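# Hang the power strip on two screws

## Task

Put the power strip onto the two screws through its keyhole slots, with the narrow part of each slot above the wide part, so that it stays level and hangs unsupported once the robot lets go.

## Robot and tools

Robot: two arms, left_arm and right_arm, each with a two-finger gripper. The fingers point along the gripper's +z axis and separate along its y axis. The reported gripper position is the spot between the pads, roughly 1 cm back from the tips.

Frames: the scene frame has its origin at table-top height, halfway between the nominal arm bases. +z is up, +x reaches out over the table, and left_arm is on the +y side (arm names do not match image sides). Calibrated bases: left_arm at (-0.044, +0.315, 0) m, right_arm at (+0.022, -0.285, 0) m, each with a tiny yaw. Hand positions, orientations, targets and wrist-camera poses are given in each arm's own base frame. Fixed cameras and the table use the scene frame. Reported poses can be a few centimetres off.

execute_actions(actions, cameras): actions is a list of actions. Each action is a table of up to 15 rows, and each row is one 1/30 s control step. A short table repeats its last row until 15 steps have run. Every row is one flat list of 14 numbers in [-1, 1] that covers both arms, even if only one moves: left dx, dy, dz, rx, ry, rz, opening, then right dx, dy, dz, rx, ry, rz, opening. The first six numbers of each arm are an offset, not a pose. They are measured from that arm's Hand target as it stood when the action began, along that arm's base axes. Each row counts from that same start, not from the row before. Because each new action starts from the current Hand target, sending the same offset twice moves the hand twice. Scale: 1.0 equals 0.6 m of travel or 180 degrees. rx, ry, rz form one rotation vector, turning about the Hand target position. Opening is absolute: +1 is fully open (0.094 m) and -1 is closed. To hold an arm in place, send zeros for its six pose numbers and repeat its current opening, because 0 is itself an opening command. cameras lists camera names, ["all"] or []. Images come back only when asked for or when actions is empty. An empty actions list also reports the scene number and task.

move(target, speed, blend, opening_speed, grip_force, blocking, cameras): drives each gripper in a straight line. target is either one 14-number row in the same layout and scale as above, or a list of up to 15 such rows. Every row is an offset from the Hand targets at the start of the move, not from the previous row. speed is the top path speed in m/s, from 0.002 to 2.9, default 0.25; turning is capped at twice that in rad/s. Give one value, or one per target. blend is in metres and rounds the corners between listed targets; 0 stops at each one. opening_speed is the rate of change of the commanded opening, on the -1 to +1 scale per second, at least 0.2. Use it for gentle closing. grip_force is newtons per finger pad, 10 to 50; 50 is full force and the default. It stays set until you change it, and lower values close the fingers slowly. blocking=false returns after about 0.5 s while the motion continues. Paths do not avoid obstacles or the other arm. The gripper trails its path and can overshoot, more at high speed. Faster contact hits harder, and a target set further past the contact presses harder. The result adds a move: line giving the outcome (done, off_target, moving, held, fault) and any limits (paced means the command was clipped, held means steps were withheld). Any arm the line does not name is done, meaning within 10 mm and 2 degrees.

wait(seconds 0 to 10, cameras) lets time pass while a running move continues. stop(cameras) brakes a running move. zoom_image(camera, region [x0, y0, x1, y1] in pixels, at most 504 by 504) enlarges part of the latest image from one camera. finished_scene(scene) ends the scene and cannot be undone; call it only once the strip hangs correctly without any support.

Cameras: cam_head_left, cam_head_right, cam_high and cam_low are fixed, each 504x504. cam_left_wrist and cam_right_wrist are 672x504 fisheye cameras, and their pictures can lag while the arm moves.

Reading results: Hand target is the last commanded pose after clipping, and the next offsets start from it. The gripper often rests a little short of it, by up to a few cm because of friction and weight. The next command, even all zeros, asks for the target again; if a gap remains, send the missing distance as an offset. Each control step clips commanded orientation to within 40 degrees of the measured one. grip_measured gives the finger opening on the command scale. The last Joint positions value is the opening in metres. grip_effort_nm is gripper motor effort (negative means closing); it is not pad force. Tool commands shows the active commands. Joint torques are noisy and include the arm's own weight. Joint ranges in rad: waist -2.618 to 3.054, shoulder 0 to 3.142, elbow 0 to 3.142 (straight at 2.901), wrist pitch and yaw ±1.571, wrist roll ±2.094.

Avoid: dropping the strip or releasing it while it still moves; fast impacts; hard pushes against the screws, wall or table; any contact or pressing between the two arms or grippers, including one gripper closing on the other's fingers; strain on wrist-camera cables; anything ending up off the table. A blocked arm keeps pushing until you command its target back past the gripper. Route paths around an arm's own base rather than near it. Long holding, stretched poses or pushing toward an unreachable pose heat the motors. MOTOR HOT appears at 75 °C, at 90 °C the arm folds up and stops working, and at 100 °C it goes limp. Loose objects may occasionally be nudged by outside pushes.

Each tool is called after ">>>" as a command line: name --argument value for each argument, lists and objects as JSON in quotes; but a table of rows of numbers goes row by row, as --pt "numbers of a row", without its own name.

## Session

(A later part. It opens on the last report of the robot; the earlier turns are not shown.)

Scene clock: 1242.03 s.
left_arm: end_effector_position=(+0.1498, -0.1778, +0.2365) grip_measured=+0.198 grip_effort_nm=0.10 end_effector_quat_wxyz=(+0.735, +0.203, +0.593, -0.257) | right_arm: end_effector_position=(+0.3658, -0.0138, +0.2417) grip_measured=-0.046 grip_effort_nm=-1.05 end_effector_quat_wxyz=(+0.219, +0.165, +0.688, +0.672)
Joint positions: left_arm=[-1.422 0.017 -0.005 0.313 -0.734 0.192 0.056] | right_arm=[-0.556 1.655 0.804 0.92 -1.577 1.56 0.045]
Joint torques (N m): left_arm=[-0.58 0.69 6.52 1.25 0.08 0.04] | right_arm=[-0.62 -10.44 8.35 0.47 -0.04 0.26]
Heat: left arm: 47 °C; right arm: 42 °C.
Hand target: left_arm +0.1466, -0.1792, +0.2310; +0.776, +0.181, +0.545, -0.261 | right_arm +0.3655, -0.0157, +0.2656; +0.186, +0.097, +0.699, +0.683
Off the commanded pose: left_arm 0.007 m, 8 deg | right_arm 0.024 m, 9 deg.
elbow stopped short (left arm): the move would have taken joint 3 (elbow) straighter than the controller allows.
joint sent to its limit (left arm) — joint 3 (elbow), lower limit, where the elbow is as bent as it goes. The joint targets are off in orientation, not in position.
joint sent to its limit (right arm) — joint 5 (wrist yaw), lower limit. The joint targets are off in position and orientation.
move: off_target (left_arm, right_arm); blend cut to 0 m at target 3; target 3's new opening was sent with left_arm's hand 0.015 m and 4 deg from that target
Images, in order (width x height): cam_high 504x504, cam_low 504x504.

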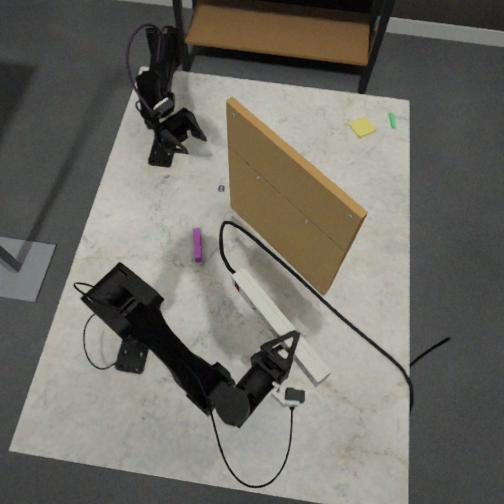

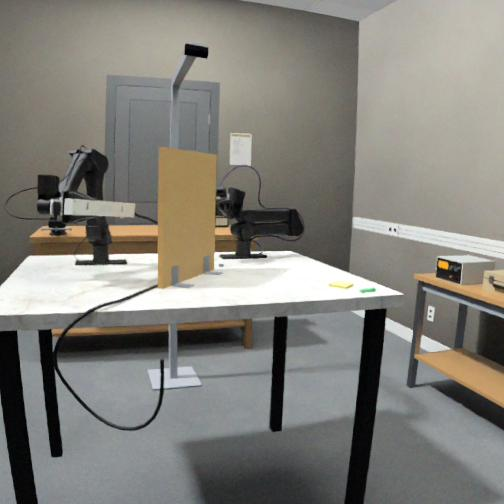

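>>> move --target '[0,0,0,0,0,0,0.2,-0.132,0.34,0.042,0.047,0.01,0.015,-0.25]' --speed 0.12 --cameras '["cam_left_wrist","cam_head_left","cam_high"]'

>>> zoom_image --camera "cam_high" --region '[190, 130, 330, 270]'

>>> zoom_image --camera "cam_head_left" --region '[220, 210, 360, 350]'

>>> zoom_image --camera "cam_left_wrist" --region '[230, 90, 430, 240]'

Scene clock: 1259.53 s.
left_arm: end_effector_position=(+0.1498, -0.1778, +0.2365) grip_measured=+0.198 grip_effort_nm=0.10 end_effector_quat_wxyz=(+0.735, +0.203, +0.593, -0.257) | right_arm: end_effector_position=(+0.2945, +0.1858, +0.2772) grip_measured=-0.046 grip_effort_nm=-1.05 end_effector_quat_wxyz=(+0.148, +0.115, +0.662, +0.726)
Joint positions: left_arm=[-1.422 0.017 -0.005 0.313 -0.734 0.192 0.056] | right_arm=[0.077 1.275 0.507 0.99 -1.109 1.741 0.045]
Joint torques (N m): left_arm=[-0.39 1.22 6.52 1.31 0.13 0.03] | right_arm=[0.55 -6.58 5.44 0.96 0.08 0.39]
Heat: left arm: 46 °C; right arm: 41 °C.
Hand target: left_arm +0.1479, -0.1802, +0.2324; +0.732, +0.213, +0.594, -0.257 (not the last commanded pose) | right_arm +0.2863, +0.1883, +0.2908; +0.151, +0.105, +0.652, +0.736
Off the commanded pose: left_arm 0.007 m, 8 deg | right_arm 0.016 m, 2 deg.
move: off_target (left_arm, right_arm)
camera_calibration:
cam_left_wrist: T_world_to_cam=[[-0.611619, -0.786814, -0.0827386, -0.0298893], [-0.296489, 0.324909, -0.898069, 0.320088], [0.733496, -0.524745, -0.432003, 0.00143918], [0, 0, 0, 1]] pos_world=[0.0755662, -0.126762, 0.28561]
Images, in order (width x height): cam_head_left 504x504, cam_high 504x504, cam_left_wrist 672x504.

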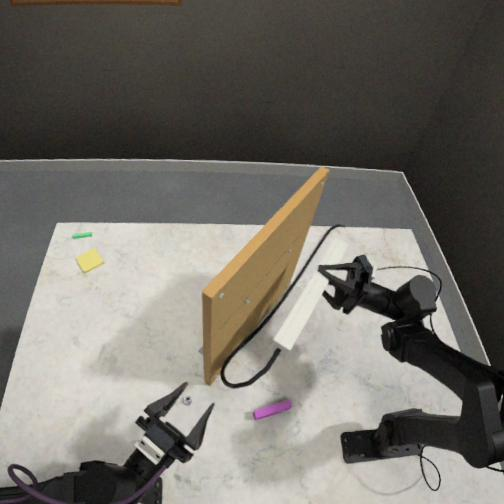

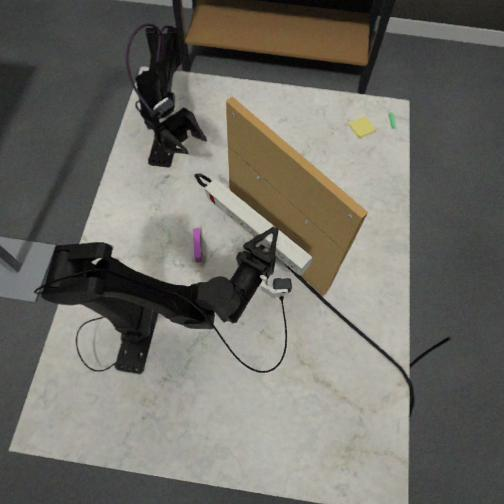

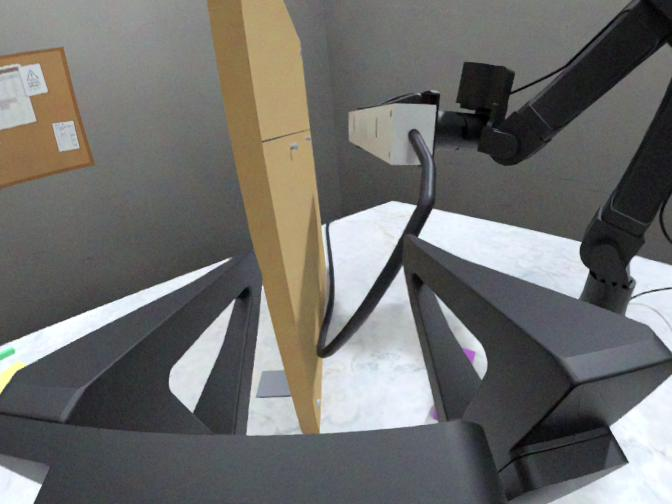

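Scaled by 3.600 from the camera's 504x504 image, which has a finer 720x720 frame.

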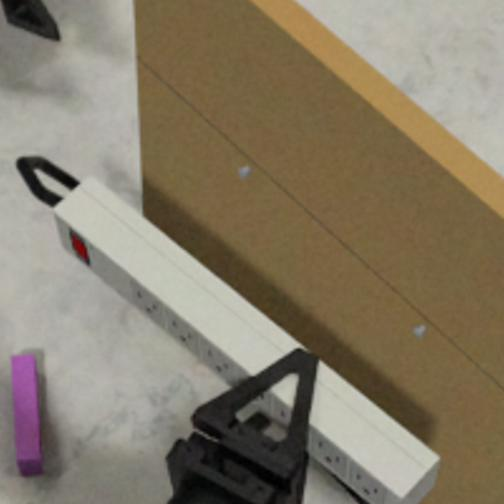

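Scaled by 3.600 from the camera's 504x504 image, which has a finer 720x720 frame.

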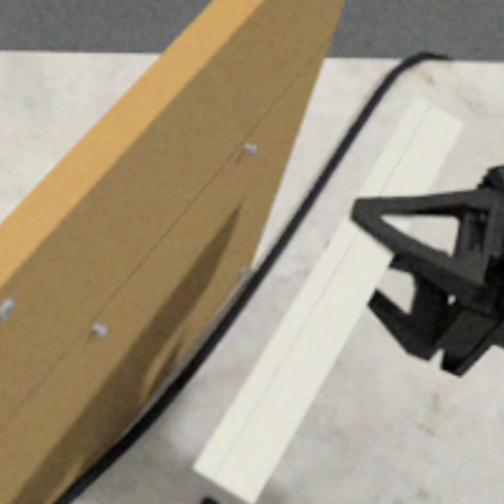

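Scaled by 2.520 from the camera's 672x504 image, which has a finer 960x720 frame.

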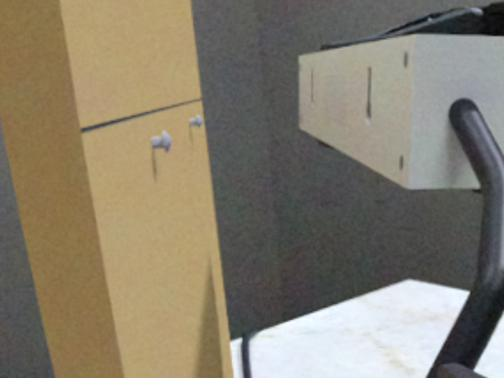

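>>> move --target '[0,0,0,0,0,0,0.2,0.038,0.077,-0.02,0.008,0.028,-0.0195,-0.25]' --speed 0.06 --cameras '["cam_left_wrist","cam_head_left","cam_high"]'

>>> zoom_image --camera "cam_high" --region '[190, 130, 330, 270]'

>>> zoom_image --camera "cam_head_left" --region '[220, 210, 360, 350]'

>>> zoom_image --camera "cam_left_wrist" --region '[230, 90, 430, 240]'

Scene clock: 1287.90 s.
left_arm: end_effector_position=(+0.1498, -0.1778, +0.2365) grip_measured=+0.198 grip_effort_nm=0.10 end_effector_quat_wxyz=(+0.735, +0.203, +0.593, -0.257) | right_arm: end_effector_position=(+0.3085, +0.2278, +0.2578) grip_measured=-0.046 grip_effort_nm=-1.05 end_effector_quat_wxyz=(+0.144, +0.174, +0.655, +0.721)
Joint positions: left_arm=[-1.422 0.017 -0.005 0.313 -0.734 0.192 0.056] | right_arm=[0.278 1.339 0.507 0.953 -0.832 1.723 0.045]
Joint torques (N m): left_arm=[-0.46 1.16 6.6 1.31 0.12 0.03] | right_arm=[1.01 -4.36 9.11 0.92 0.02 0.25]
Heat: left arm: 45 °C; right arm: 41 °C.
Hand target: left_arm +0.1479, -0.1802, +0.2324; +0.732, +0.213, +0.594, -0.257 | right_arm +0.3091, +0.2345, +0.2788; +0.144, +0.159, +0.645, +0.733
Off the commanded pose: left_arm 0.005 m, 1 deg | right_arm 0.022 m, 3 deg.
move: off_target (right_arm)
camera_calibration:
cam_left_wrist: T_world_to_cam=[[-0.611619, -0.786814, -0.0827386, -0.0298893], [-0.296489, 0.324909, -0.898069, 0.320088], [0.733496, -0.524745, -0.432003, 0.00143918], [0, 0, 0, 1]] pos_world=[0.0755662, -0.126762, 0.28561]
Images, in order (width x height): cam_head_left 504x504, cam_high 504x504, cam_left_wrist 672x504.

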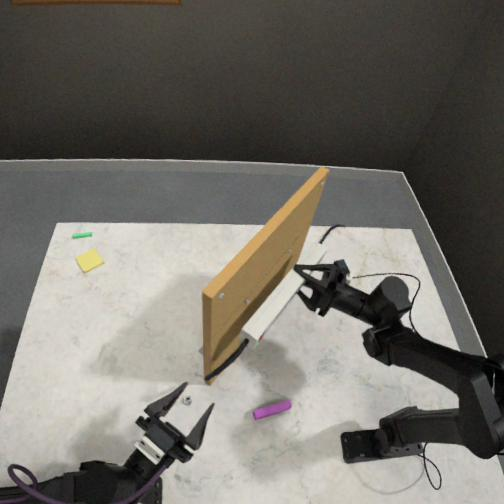

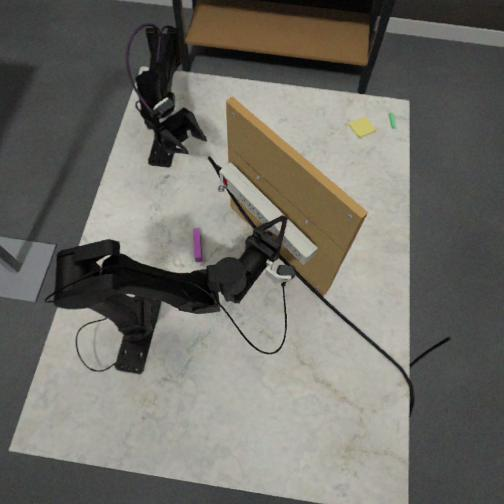

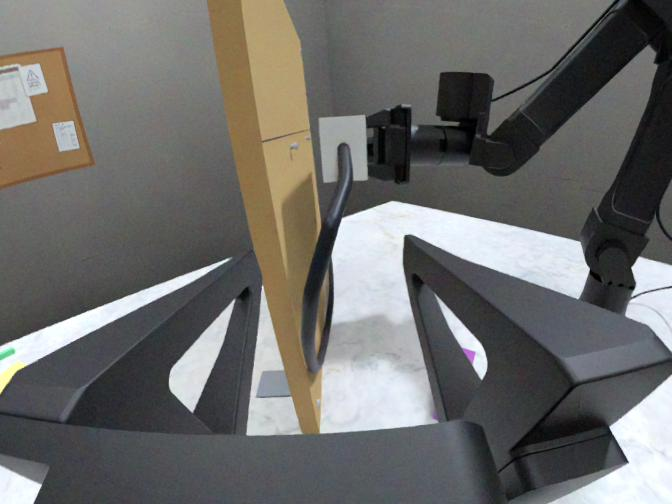

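Scaled by 3.600 from the camera's 504x504 image, which has a finer 720x720 frame.

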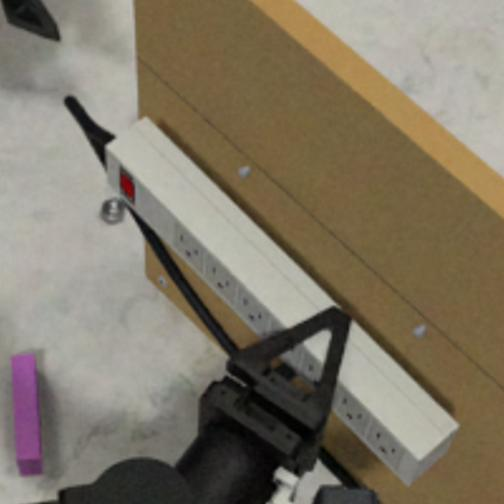

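Scaled by 3.600 from the camera's 504x504 image, which has a finer 720x720 frame.

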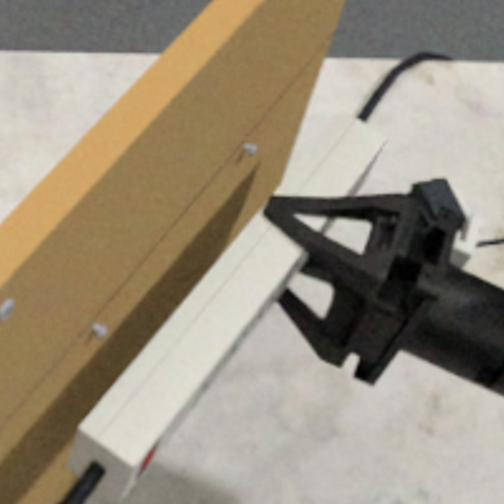

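Scaled by 2.520 from the camera's 672x504 image, which has a finer 960x720 frame.

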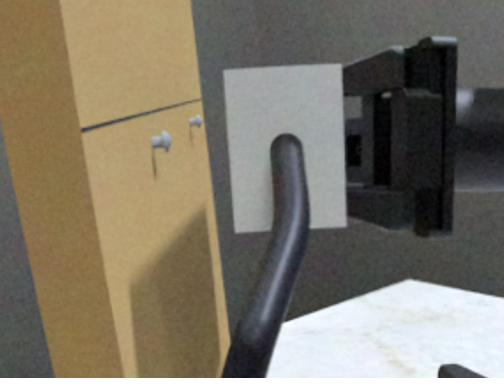

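>>> move --target '[0,0,0,0,0,0,0.2,0.014,0.014,0.023,-0.007,-0.009,0.0117,-0.25]' --speed 0.06 --cameras '["cam_left_wrist","cam_head_left","cam_high"]'

>>> zoom_image --camera "cam_high" --region '[190, 130, 330, 270]'

>>> zoom_image --camera "cam_head_left" --region '[220, 210, 360, 350]'

>>> zoom_image --camera "cam_left_wrist" --region '[230, 90, 430, 240]'

Scene clock: 1316.17 s.
left_arm: end_effector_position=(+0.1498, -0.1778, +0.2365) grip_measured=+0.198 grip_effort_nm=0.10 end_effector_quat_wxyz=(+0.735, +0.203, +0.593, -0.257) | right_arm: end_effector_position=(+0.3194, +0.2342, +0.2703) grip_measured=-0.046 grip_effort_nm=-1.05 end_effector_quat_wxyz=(+0.146, +0.156, +0.663, +0.718)
Joint positions: left_arm=[-1.422 0.017 -0.005 0.313 -0.734 0.192 0.056] | right_arm=[0.278 1.368 0.596 0.886 -0.858 1.686 0.045]
Joint torques (N m): left_arm=[-0.38 1.21 6.61 1.31 0.12 0.05] | right_arm=[1.11 -4.68 9.62 0.91 -0.08 0.27]
Heat: left arm: 45 °C; right arm: 42 °C.
Hand target: left_arm +0.1479, -0.1802, +0.2324; +0.732, +0.213, +0.594, -0.257 | right_arm +0.3175, +0.2429, +0.2926; +0.141, +0.135, +0.654, +0.731
Off the commanded pose: left_arm 0.005 m, 1 deg | right_arm 0.024 m, 3 deg.
move: off_target (right_arm)
camera_calibration:
cam_left_wrist: T_world_to_cam=[[-0.611619, -0.786814, -0.0827386, -0.0298893], [-0.296489, 0.324909, -0.898069, 0.320088], [0.733496, -0.524745, -0.432003, 0.00143918], [0, 0, 0, 1]] pos_world=[0.0755662, -0.126762, 0.28561]
Images, in order (width x height): cam_head_left 504x504, cam_high 504x504, cam_left_wrist 672x504.

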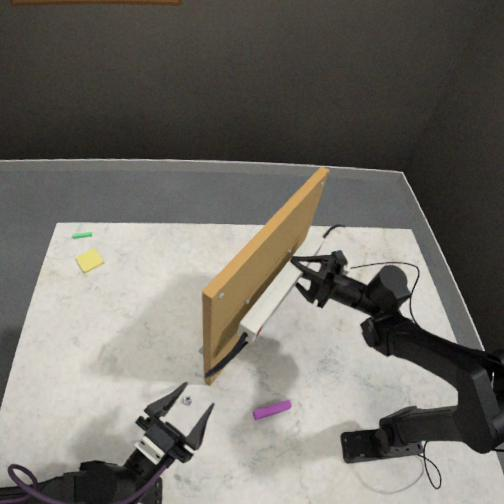

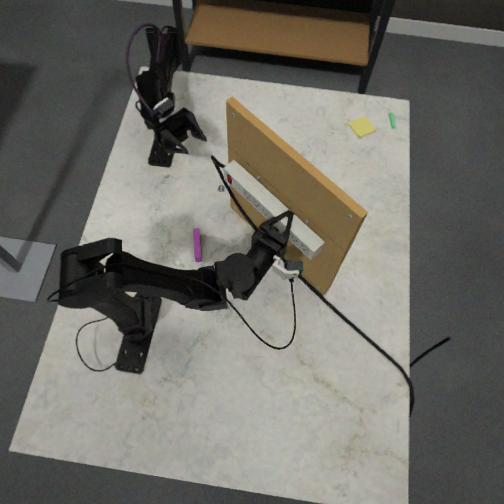

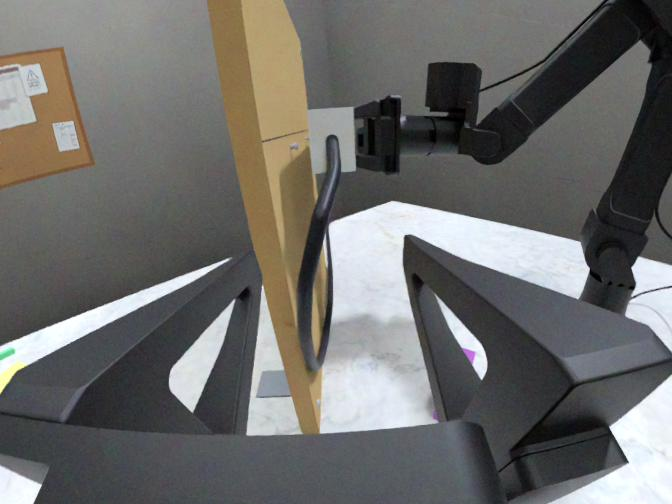

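Scaled by 3.600 from the camera's 504x504 image, which has a finer 720x720 frame.

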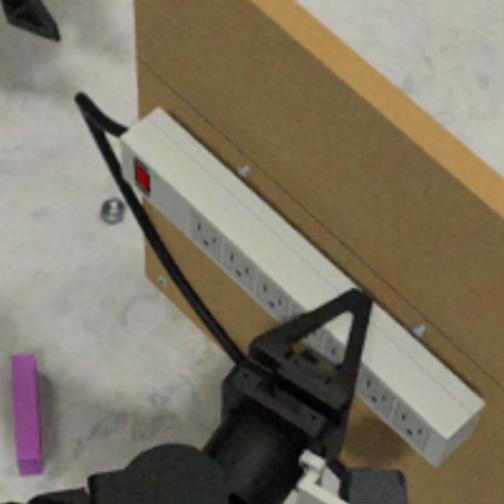

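Scaled by 3.600 from the camera's 504x504 image, which has a finer 720x720 frame.

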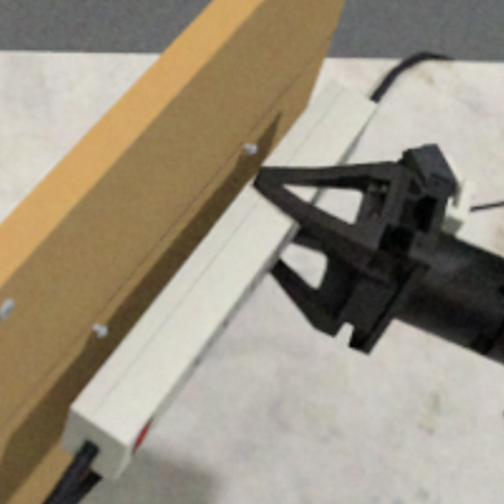

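Scaled by 2.520 from the camera's 672x504 image, which has a finer 960x720 frame.

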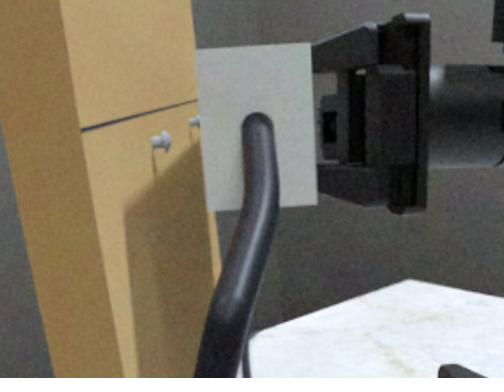

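>>> move --target '[0,0,0,0,0,0,0.2,0,0,-0.008,-0.008,-0.01,0.0,-0.25]' --speed 0.06 --cameras '["cam_left_wrist","cam_head_left","cam_high"]'

>>> zoom_image --camera "cam_high" --region '[190, 130, 330, 270]'

>>> zoom_image --camera "cam_head_left" --region '[220, 210, 360, 350]'

>>> zoom_image --camera "cam_left_wrist" --region '[230, 90, 430, 240]'

Scene clock: 1329.67 s.
left_arm: end_effector_position=(+0.1498, -0.1778, +0.2365) grip_measured=+0.198 grip_effort_nm=0.10 end_effector_quat_wxyz=(+0.735, +0.203, +0.593, -0.257) | right_arm: end_effector_position=(+0.3189, +0.2350, +0.2675) grip_measured=-0.046 grip_effort_nm=-1.05 end_effector_quat_wxyz=(+0.157, +0.141, +0.669, +0.713)
Joint positions: left_arm=[-1.422 0.017 -0.005 0.313 -0.734 0.192 0.056] | right_arm=[0.278 1.373 0.596 0.88 -0.865 1.638 0.045]
Joint torques (N m): left_arm=[-0.38 1.22 6.56 1.31 0.13 0.02] | right_arm=[0.96 -4.67 9.25 0.89 -0.09 0.2]
Heat: left arm: 45 °C; right arm: 42 °C.
Hand target: left_arm +0.1479, -0.1802, +0.2324; +0.732, +0.213, +0.594, -0.257 | right_arm +0.3175, +0.2429, +0.2878; +0.153, +0.122, +0.661, +0.725
Off the commanded pose: left_arm 0.005 m, 1 deg | right_arm 0.022 m, 3 deg.
move: off_target (right_arm)
camera_calibration:
cam_left_wrist: T_world_to_cam=[[-0.611619, -0.786814, -0.0827386, -0.0298893], [-0.296489, 0.324909, -0.898069, 0.320088], [0.733496, -0.524745, -0.432003, 0.00143918], [0, 0, 0, 1]] pos_world=[0.0755662, -0.126762, 0.28561]
Images, in order (width x height): cam_head_left 504x504, cam_high 504x504, cam_left_wrist 672x504.

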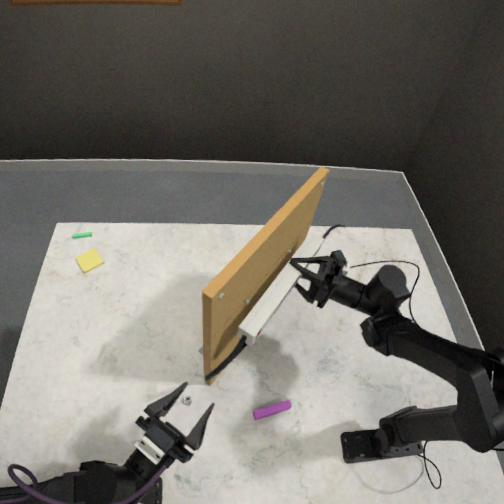

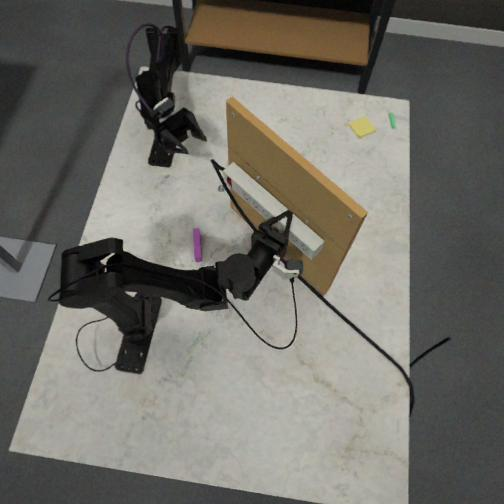

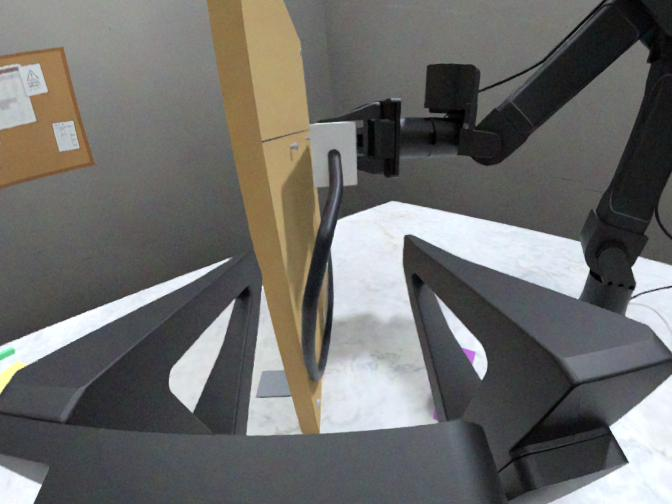

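Scaled by 3.600 from the camera's 504x504 image, which has a finer 720x720 frame.

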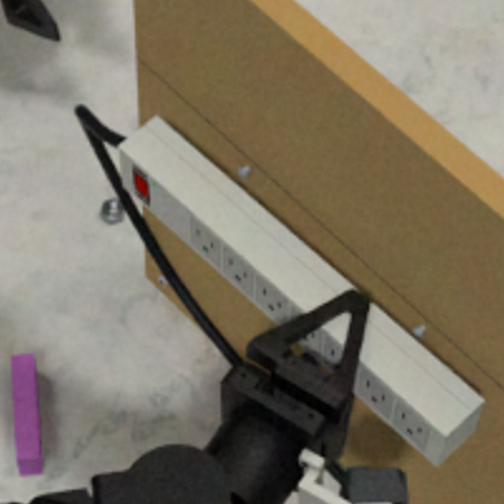

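Scaled by 3.600 from the camera's 504x504 image, which has a finer 720x720 frame.

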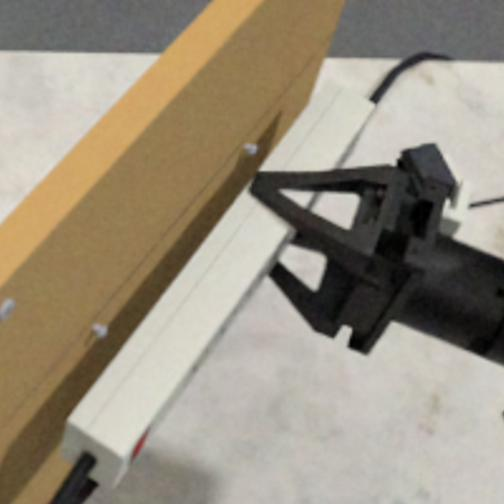

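Scaled by 2.520 from the camera's 672x504 image, which has a finer 960x720 frame.

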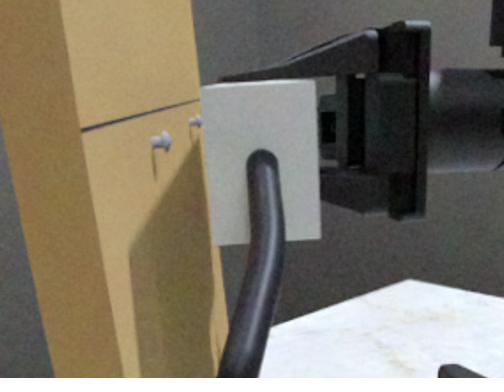

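>>> move --target '[0,0,0,0,0,0,0.2,0.019,0.024,0.014,0.002,0.002,0.0,-0.25]' --speed 0.03 --cameras '["cam_left_wrist","cam_head_left","cam_high"]'

>>> zoom_image --camera "cam_high" --region '[190, 130, 330, 270]'

>>> zoom_image --camera "cam_head_left" --region '[220, 210, 360, 350]'

>>> zoom_image --camera "cam_left_wrist" --region '[230, 90, 430, 240]'

Scene clock: 1345.43 s.
left_arm: end_effector_position=(+0.1498, -0.1778, +0.2365) grip_measured=+0.198 grip_effort_nm=0.10 end_effector_quat_wxyz=(+0.735, +0.203, +0.593, -0.257) | right_arm: end_effector_position=(+0.3244, +0.2462, +0.2714) grip_measured=-0.046 grip_effort_nm=-1.05 end_effector_quat_wxyz=(+0.151, +0.136, +0.671, +0.713)
Joint positions: left_arm=[-1.422 0.017 -0.005 0.313 -0.734 0.192 0.056] | right_arm=[0.306 1.407 0.645 0.858 -0.855 1.635 0.045]
Joint torques (N m): left_arm=[-0.35 1.25 6.6 1.3 0.1 0.01] | right_arm=[1.77 -4.03 10.88 0.85 0.09 0.32]
Heat: left arm: 45 °C; right arm: 41 °C.
Hand target: left_arm +0.1479, -0.1802, +0.2324; +0.732, +0.213, +0.594, -0.257 | right_arm +0.3289, +0.2573, +0.2962; +0.150, +0.125, +0.659, +0.726
Off the commanded pose: left_arm 0.005 m, 1 deg | right_arm 0.028 m, 2 deg.
move: off_target (right_arm)
camera_calibration:
cam_left_wrist: T_world_to_cam=[[-0.611619, -0.786814, -0.0827386, -0.0298893], [-0.296489, 0.324909, -0.898069, 0.320088], [0.733496, -0.524745, -0.432003, 0.00143918], [0, 0, 0, 1]] pos_world=[0.0755662, -0.126762, 0.28561]
Images, in order (width x height): cam_head_left 504x504, cam_high 504x504, cam_left_wrist 672x504.

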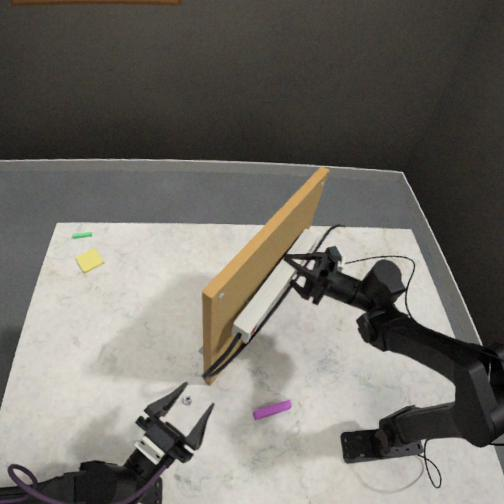

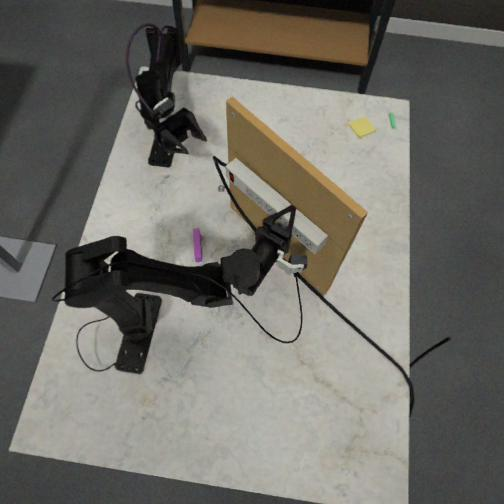

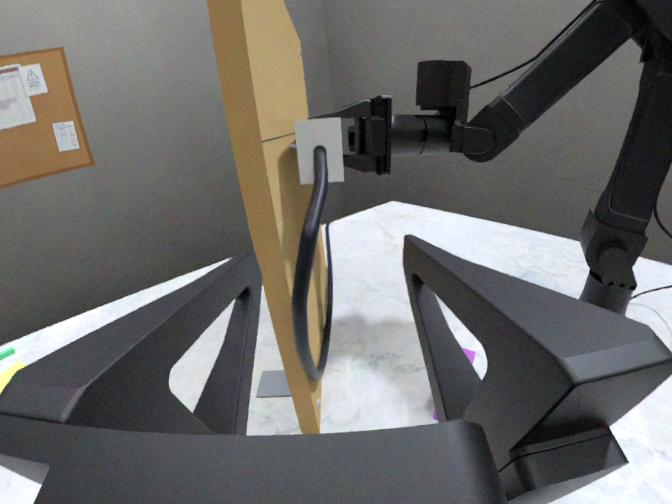

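Scaled by 3.600 from the camera's 504x504 image, which has a finer 720x720 frame.

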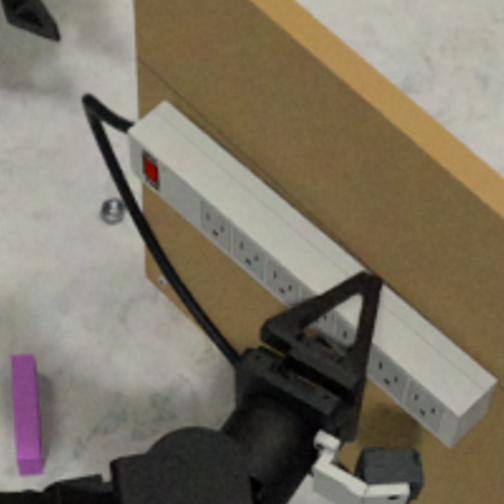

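Scaled by 3.600 from the camera's 504x504 image, which has a finer 720x720 frame.

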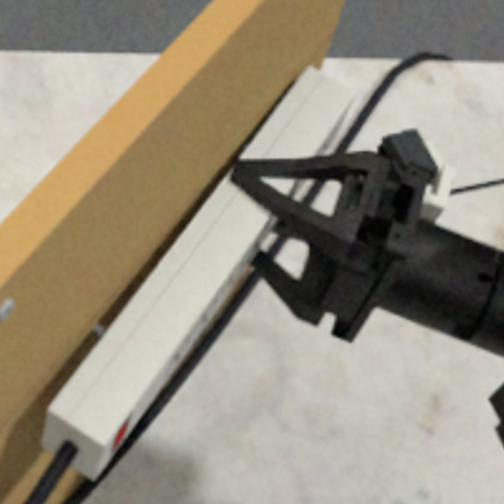

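Scaled by 2.520 from the camera's 672x504 image, which has a finer 960x720 frame.

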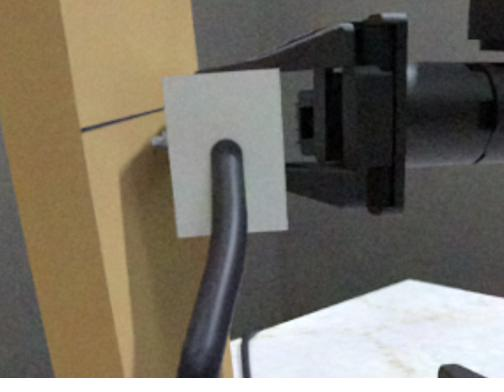

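>>> move --pt "0 0 0 0 0 0 0.2 -0.008 -0.012 0.0 0.0 0.0 0.0 -0.25" --pt "0 0 0 0 0 0 0.2 -0.002 -0.016 -0.018 0.008 0.011 0.0 -0.25" --speed 0.03 --cameras '["cam_left_wrist","cam_head_left","cam_high"]'

>>> zoom_image --camera "cam_high" --region '[190, 130, 330, 270]'

>>> zoom_image --camera "cam_head_left" --region '[220, 210, 360, 350]'

>>> zoom_image --camera "cam_left_wrist" --region '[230, 90, 430, 240]'

Scene clock: 1367.00 s.
left_arm: end_effector_position=(+0.1498, -0.1778, +0.2365) grip_measured=+0.198 grip_effort_nm=0.10 end_effector_quat_wxyz=(+0.735, +0.203, +0.593, -0.257) | right_arm: end_effector_position=(+0.3242, +0.2453, +0.2712) grip_measured=-0.046 grip_effort_nm=-1.05 end_effector_quat_wxyz=(+0.141, +0.135, +0.669, +0.717)
Joint positions: left_arm=[-1.422 0.017 -0.005 0.313 -0.734 0.192 0.056] | right_arm=[0.297 1.419 0.645 0.883 -0.878 1.658 0.045]
Joint torques (N m): left_arm=[-0.32 1.25 6.53 1.33 0.12 0.02] | right_arm=[0.23 -4.01 7.5 1.26 0.07 0.61]
Heat: left arm: 45 °C; right arm: 42 °C.
Hand target: left_arm +0.1479, -0.1802, +0.2324; +0.732, +0.213, +0.594, -0.257 | right_arm +0.3277, +0.2477, +0.2854; +0.137, +0.139, +0.652, +0.732
Off the commanded pose: left_arm 0.005 m, 1 deg | right_arm 0.015 m, 3 deg.
move: off_target (right_arm)
camera_calibration:
cam_left_wrist: T_world_to_cam=[[-0.611619, -0.786814, -0.0827386, -0.0298893], [-0.296489, 0.324909, -0.898069, 0.320088], [0.733496, -0.524745, -0.432003, 0.00143918], [0, 0, 0, 1]] pos_world=[0.0755662, -0.126762, 0.28561]
Images, in order (width x height): cam_head_left 504x504, cam_high 504x504, cam_left_wrist 672x504.

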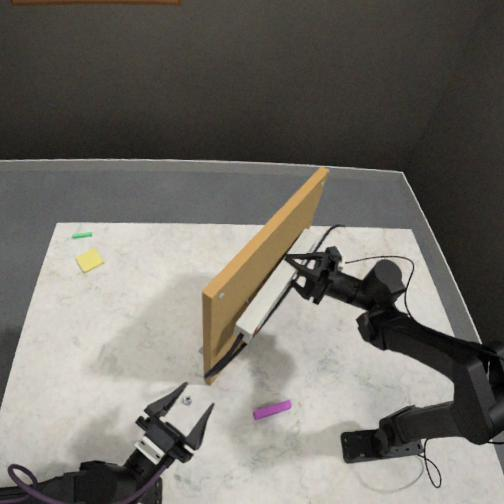

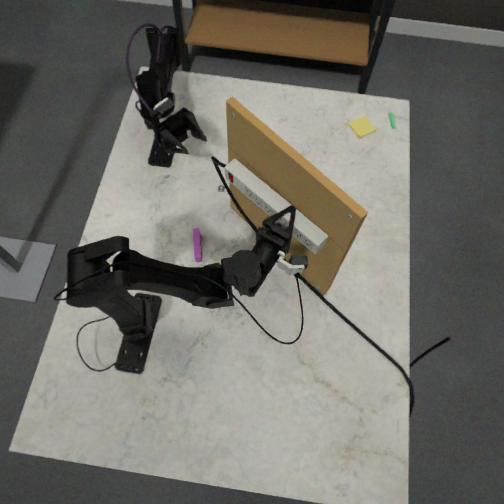

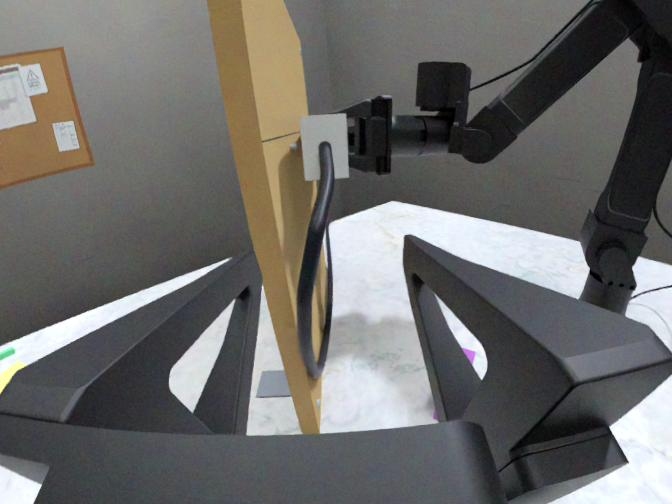

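Scaled by 3.600 from the camera's 504x504 image, which has a finer 720x720 frame.

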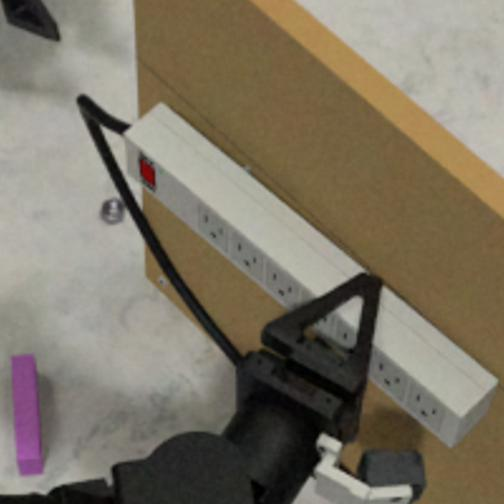

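Scaled by 3.600 from the camera's 504x504 image, which has a finer 720x720 frame.

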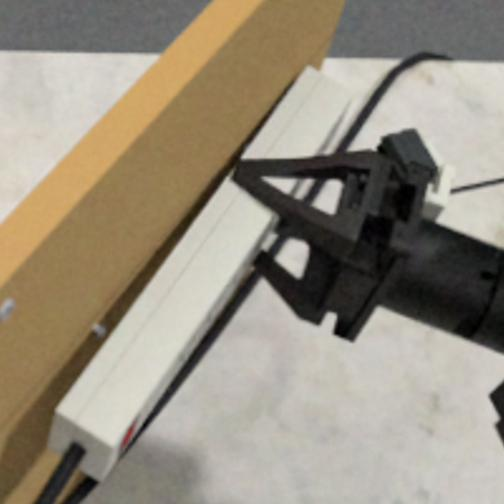

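Scaled by 2.520 from the camera's 672x504 image, which has a finer 960x720 frame.

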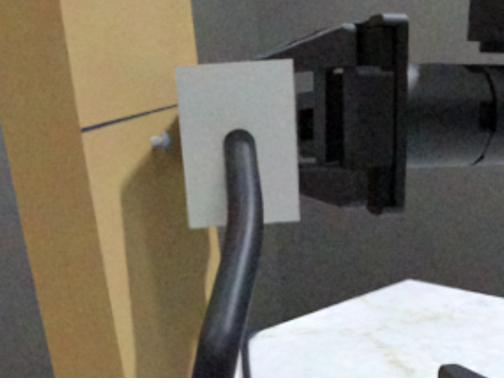

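>>> move --target '[0,0,0,0,0,0,0.2,-0.03,-0.04,0,0.007,0.009,0,-0.25]' --speed 0.06 --cameras '["cam_high","cam_head_left","cam_left_wrist"]'

>>> zoom_image --camera "cam_high" --region '[190, 130, 330, 270]'

>>> zoom_image --camera "cam_head_left" --region '[220, 210, 360, 350]'

>>> zoom_image --camera "cam_left_wrist" --region '[230, 90, 430, 240]'

Scene clock: 1394.90 s.
left_arm: end_effector_position=(+0.1498, -0.1778, +0.2365) grip_measured=+0.198 grip_effort_nm=0.10 end_effector_quat_wxyz=(+0.735, +0.203, +0.593, -0.257) | right_arm: end_effector_position=(+0.3213, +0.2241, +0.2598) grip_measured=-0.046 grip_effort_nm=-1.05 end_effector_quat_wxyz=(+0.121, +0.176, +0.665, +0.715)
Joint positions: left_arm=[-1.422 0.017 -0.005 0.313 -0.734 0.192 0.056] | right_arm=[0.235 1.379 0.582 0.883 -0.907 1.729 0.045]
Joint torques (N m): left_arm=[-0.38 1.2 6.52 1.29 0.11 0.03] | right_arm=[-0.21 -8.35 5.6 1.49 -0.15 0.53]
Heat: left arm: 44 °C; right arm: 43 °C.
Hand target: left_arm +0.1479, -0.1802, +0.2324; +0.732, +0.213, +0.594, -0.257 | right_arm +0.3097, +0.2237, +0.2854; +0.127, +0.151, +0.646, +0.738
Off the commanded pose: left_arm 0.005 m, 1 deg | right_arm 0.028 m, 5 deg.
move: off_target (right_arm)
camera_calibration:
cam_left_wrist: T_world_to_cam=[[-0.611619, -0.786814, -0.0827386, -0.0298893], [-0.296489, 0.324909, -0.898069, 0.320088], [0.733496, -0.524745, -0.432003, 0.00143918], [0, 0, 0, 1]] pos_world=[0.0755662, -0.126762, 0.28561]
Images, in order (width x height): cam_head_left 504x504, cam_high 504x504, cam_left_wrist 672x504.

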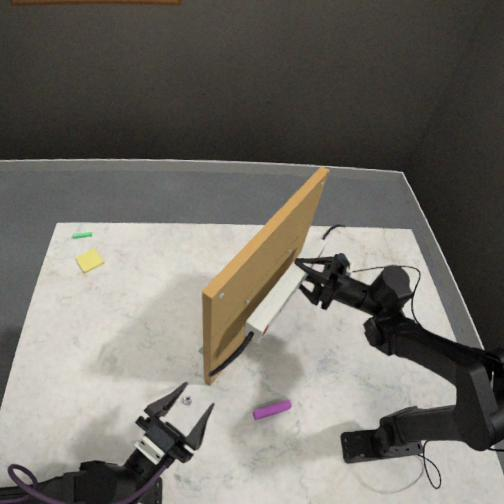

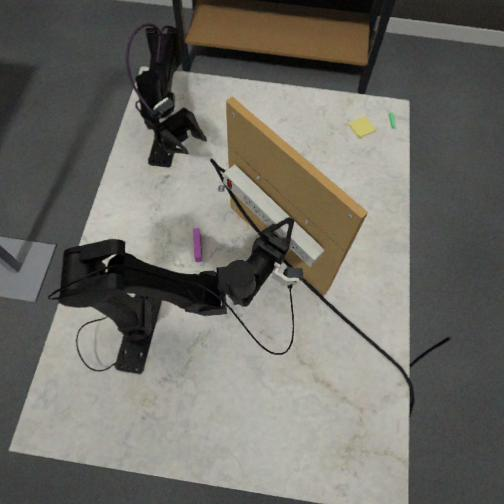

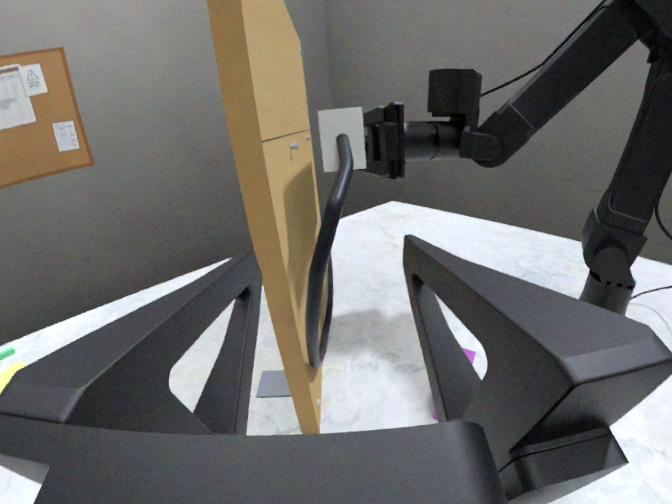

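Scaled by 3.600 from the camera's 504x504 image, which has a finer 720x720 frame.

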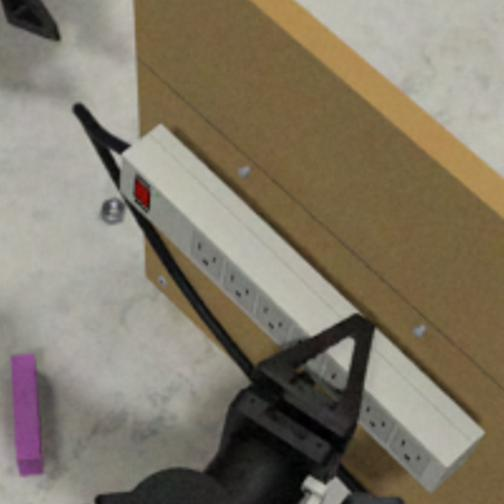

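Scaled by 3.600 from the camera's 504x504 image, which has a finer 720x720 frame.

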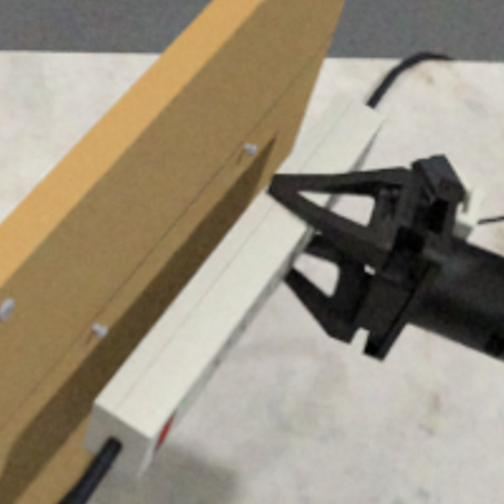

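Scaled by 2.520 from the camera's 672x504 image, which has a finer 960x720 frame.

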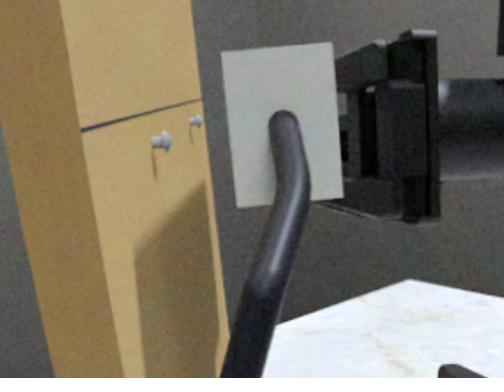

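>>> move --target '[0,0,0,0,0,0,0.2,-0.010,0.008,0.006,-0.012,-0.015,-0.006,-0.25]' --speed 0.06 --cameras '["cam_high","cam_head_left","cam_left_wrist"]'

>>> zoom_image --camera "cam_high" --region '[190, 130, 330, 270]'

>>> zoom_image --camera "cam_head_left" --region '[220, 210, 360, 350]'

>>> zoom_image --camera "cam_left_wrist" --region '[230, 90, 430, 240]'

Scene clock: 1427.57 s.
left_arm: end_effector_position=(+0.1498, -0.1778, +0.2365) grip_measured=+0.198 grip_effort_nm=0.10 end_effector_quat_wxyz=(+0.735, +0.203, +0.593, -0.257) | right_arm: end_effector_position=(+0.3133, +0.2257, +0.2757) grip_measured=-0.046 grip_effort_nm=-1.05 end_effector_quat_wxyz=(+0.153, +0.144, +0.663, +0.718)
Joint positions: left_arm=[-1.422 0.017 -0.005 0.313 -0.734 0.192 0.056] | right_arm=[0.249 1.329 0.582 0.873 -0.893 1.674 0.045]
Joint torques (N m): left_arm=[-0.43 1.22 6.58 1.31 0.11 0.03] | right_arm=[0.91 -7.9 5.71 0.84 0.01 0.26]
Heat: left arm: 44 °C; right arm: 45 °C.
Hand target: left_arm +0.1479, -0.1802, +0.2324; +0.732, +0.213, +0.594, -0.257 | right_arm +0.3037, +0.2285, +0.2890; +0.152, +0.137, +0.655, +0.727
Off the commanded pose: left_arm 0.005 m, 1 deg | right_arm 0.017 m, 2 deg.
move: off_target (right_arm)
camera_calibration:
cam_left_wrist: T_world_to_cam=[[-0.611619, -0.786814, -0.0827386, -0.0298893], [-0.296489, 0.324909, -0.898069, 0.320088], [0.733496, -0.524745, -0.432003, 0.00143918], [0, 0, 0, 1]] pos_world=[0.0755662, -0.126762, 0.28561]
Images, in order (width x height): cam_head_left 504x504, cam_high 504x504, cam_left_wrist 672x504.

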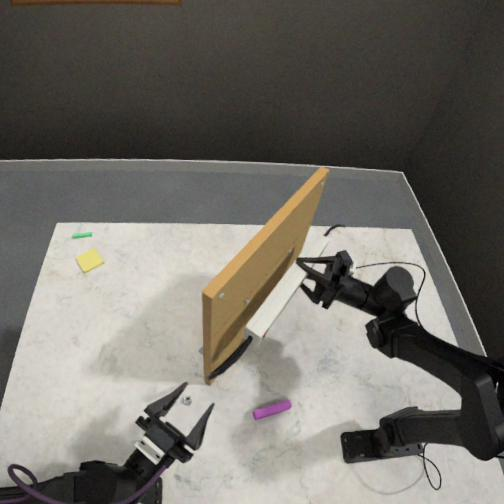

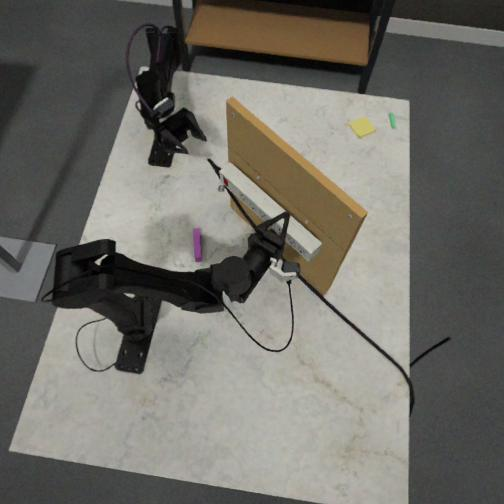

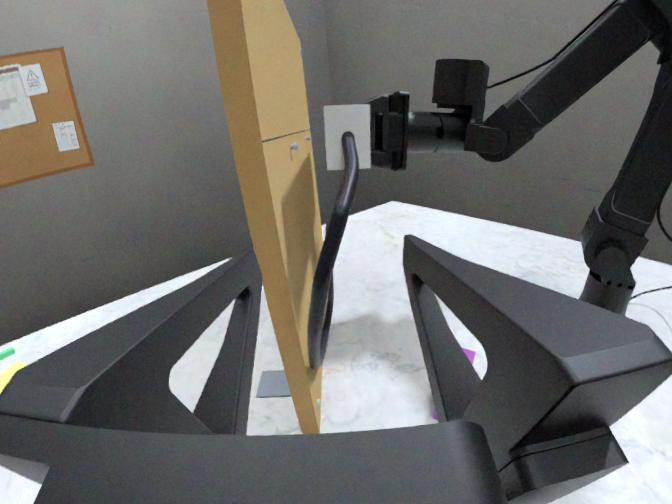

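Scaled by 3.600 from the camera's 504x504 image, which has a finer 720x720 frame.

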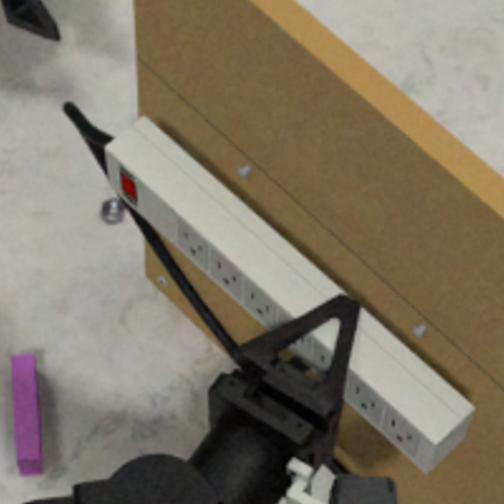

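Scaled by 3.600 from the camera's 504x504 image, which has a finer 720x720 frame.

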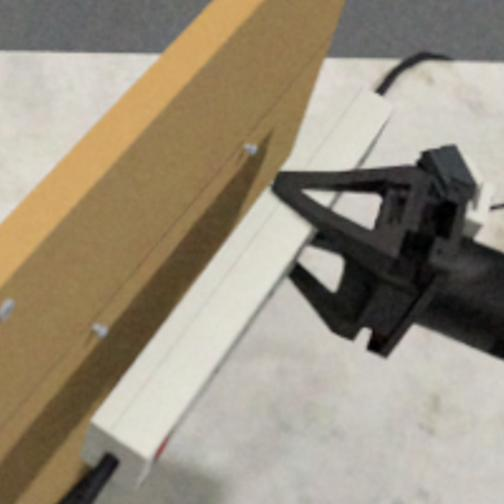

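Scaled by 2.520 from the camera's 672x504 image, which has a finer 960x720 frame.

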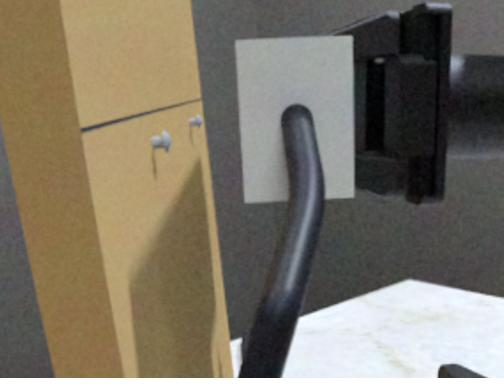

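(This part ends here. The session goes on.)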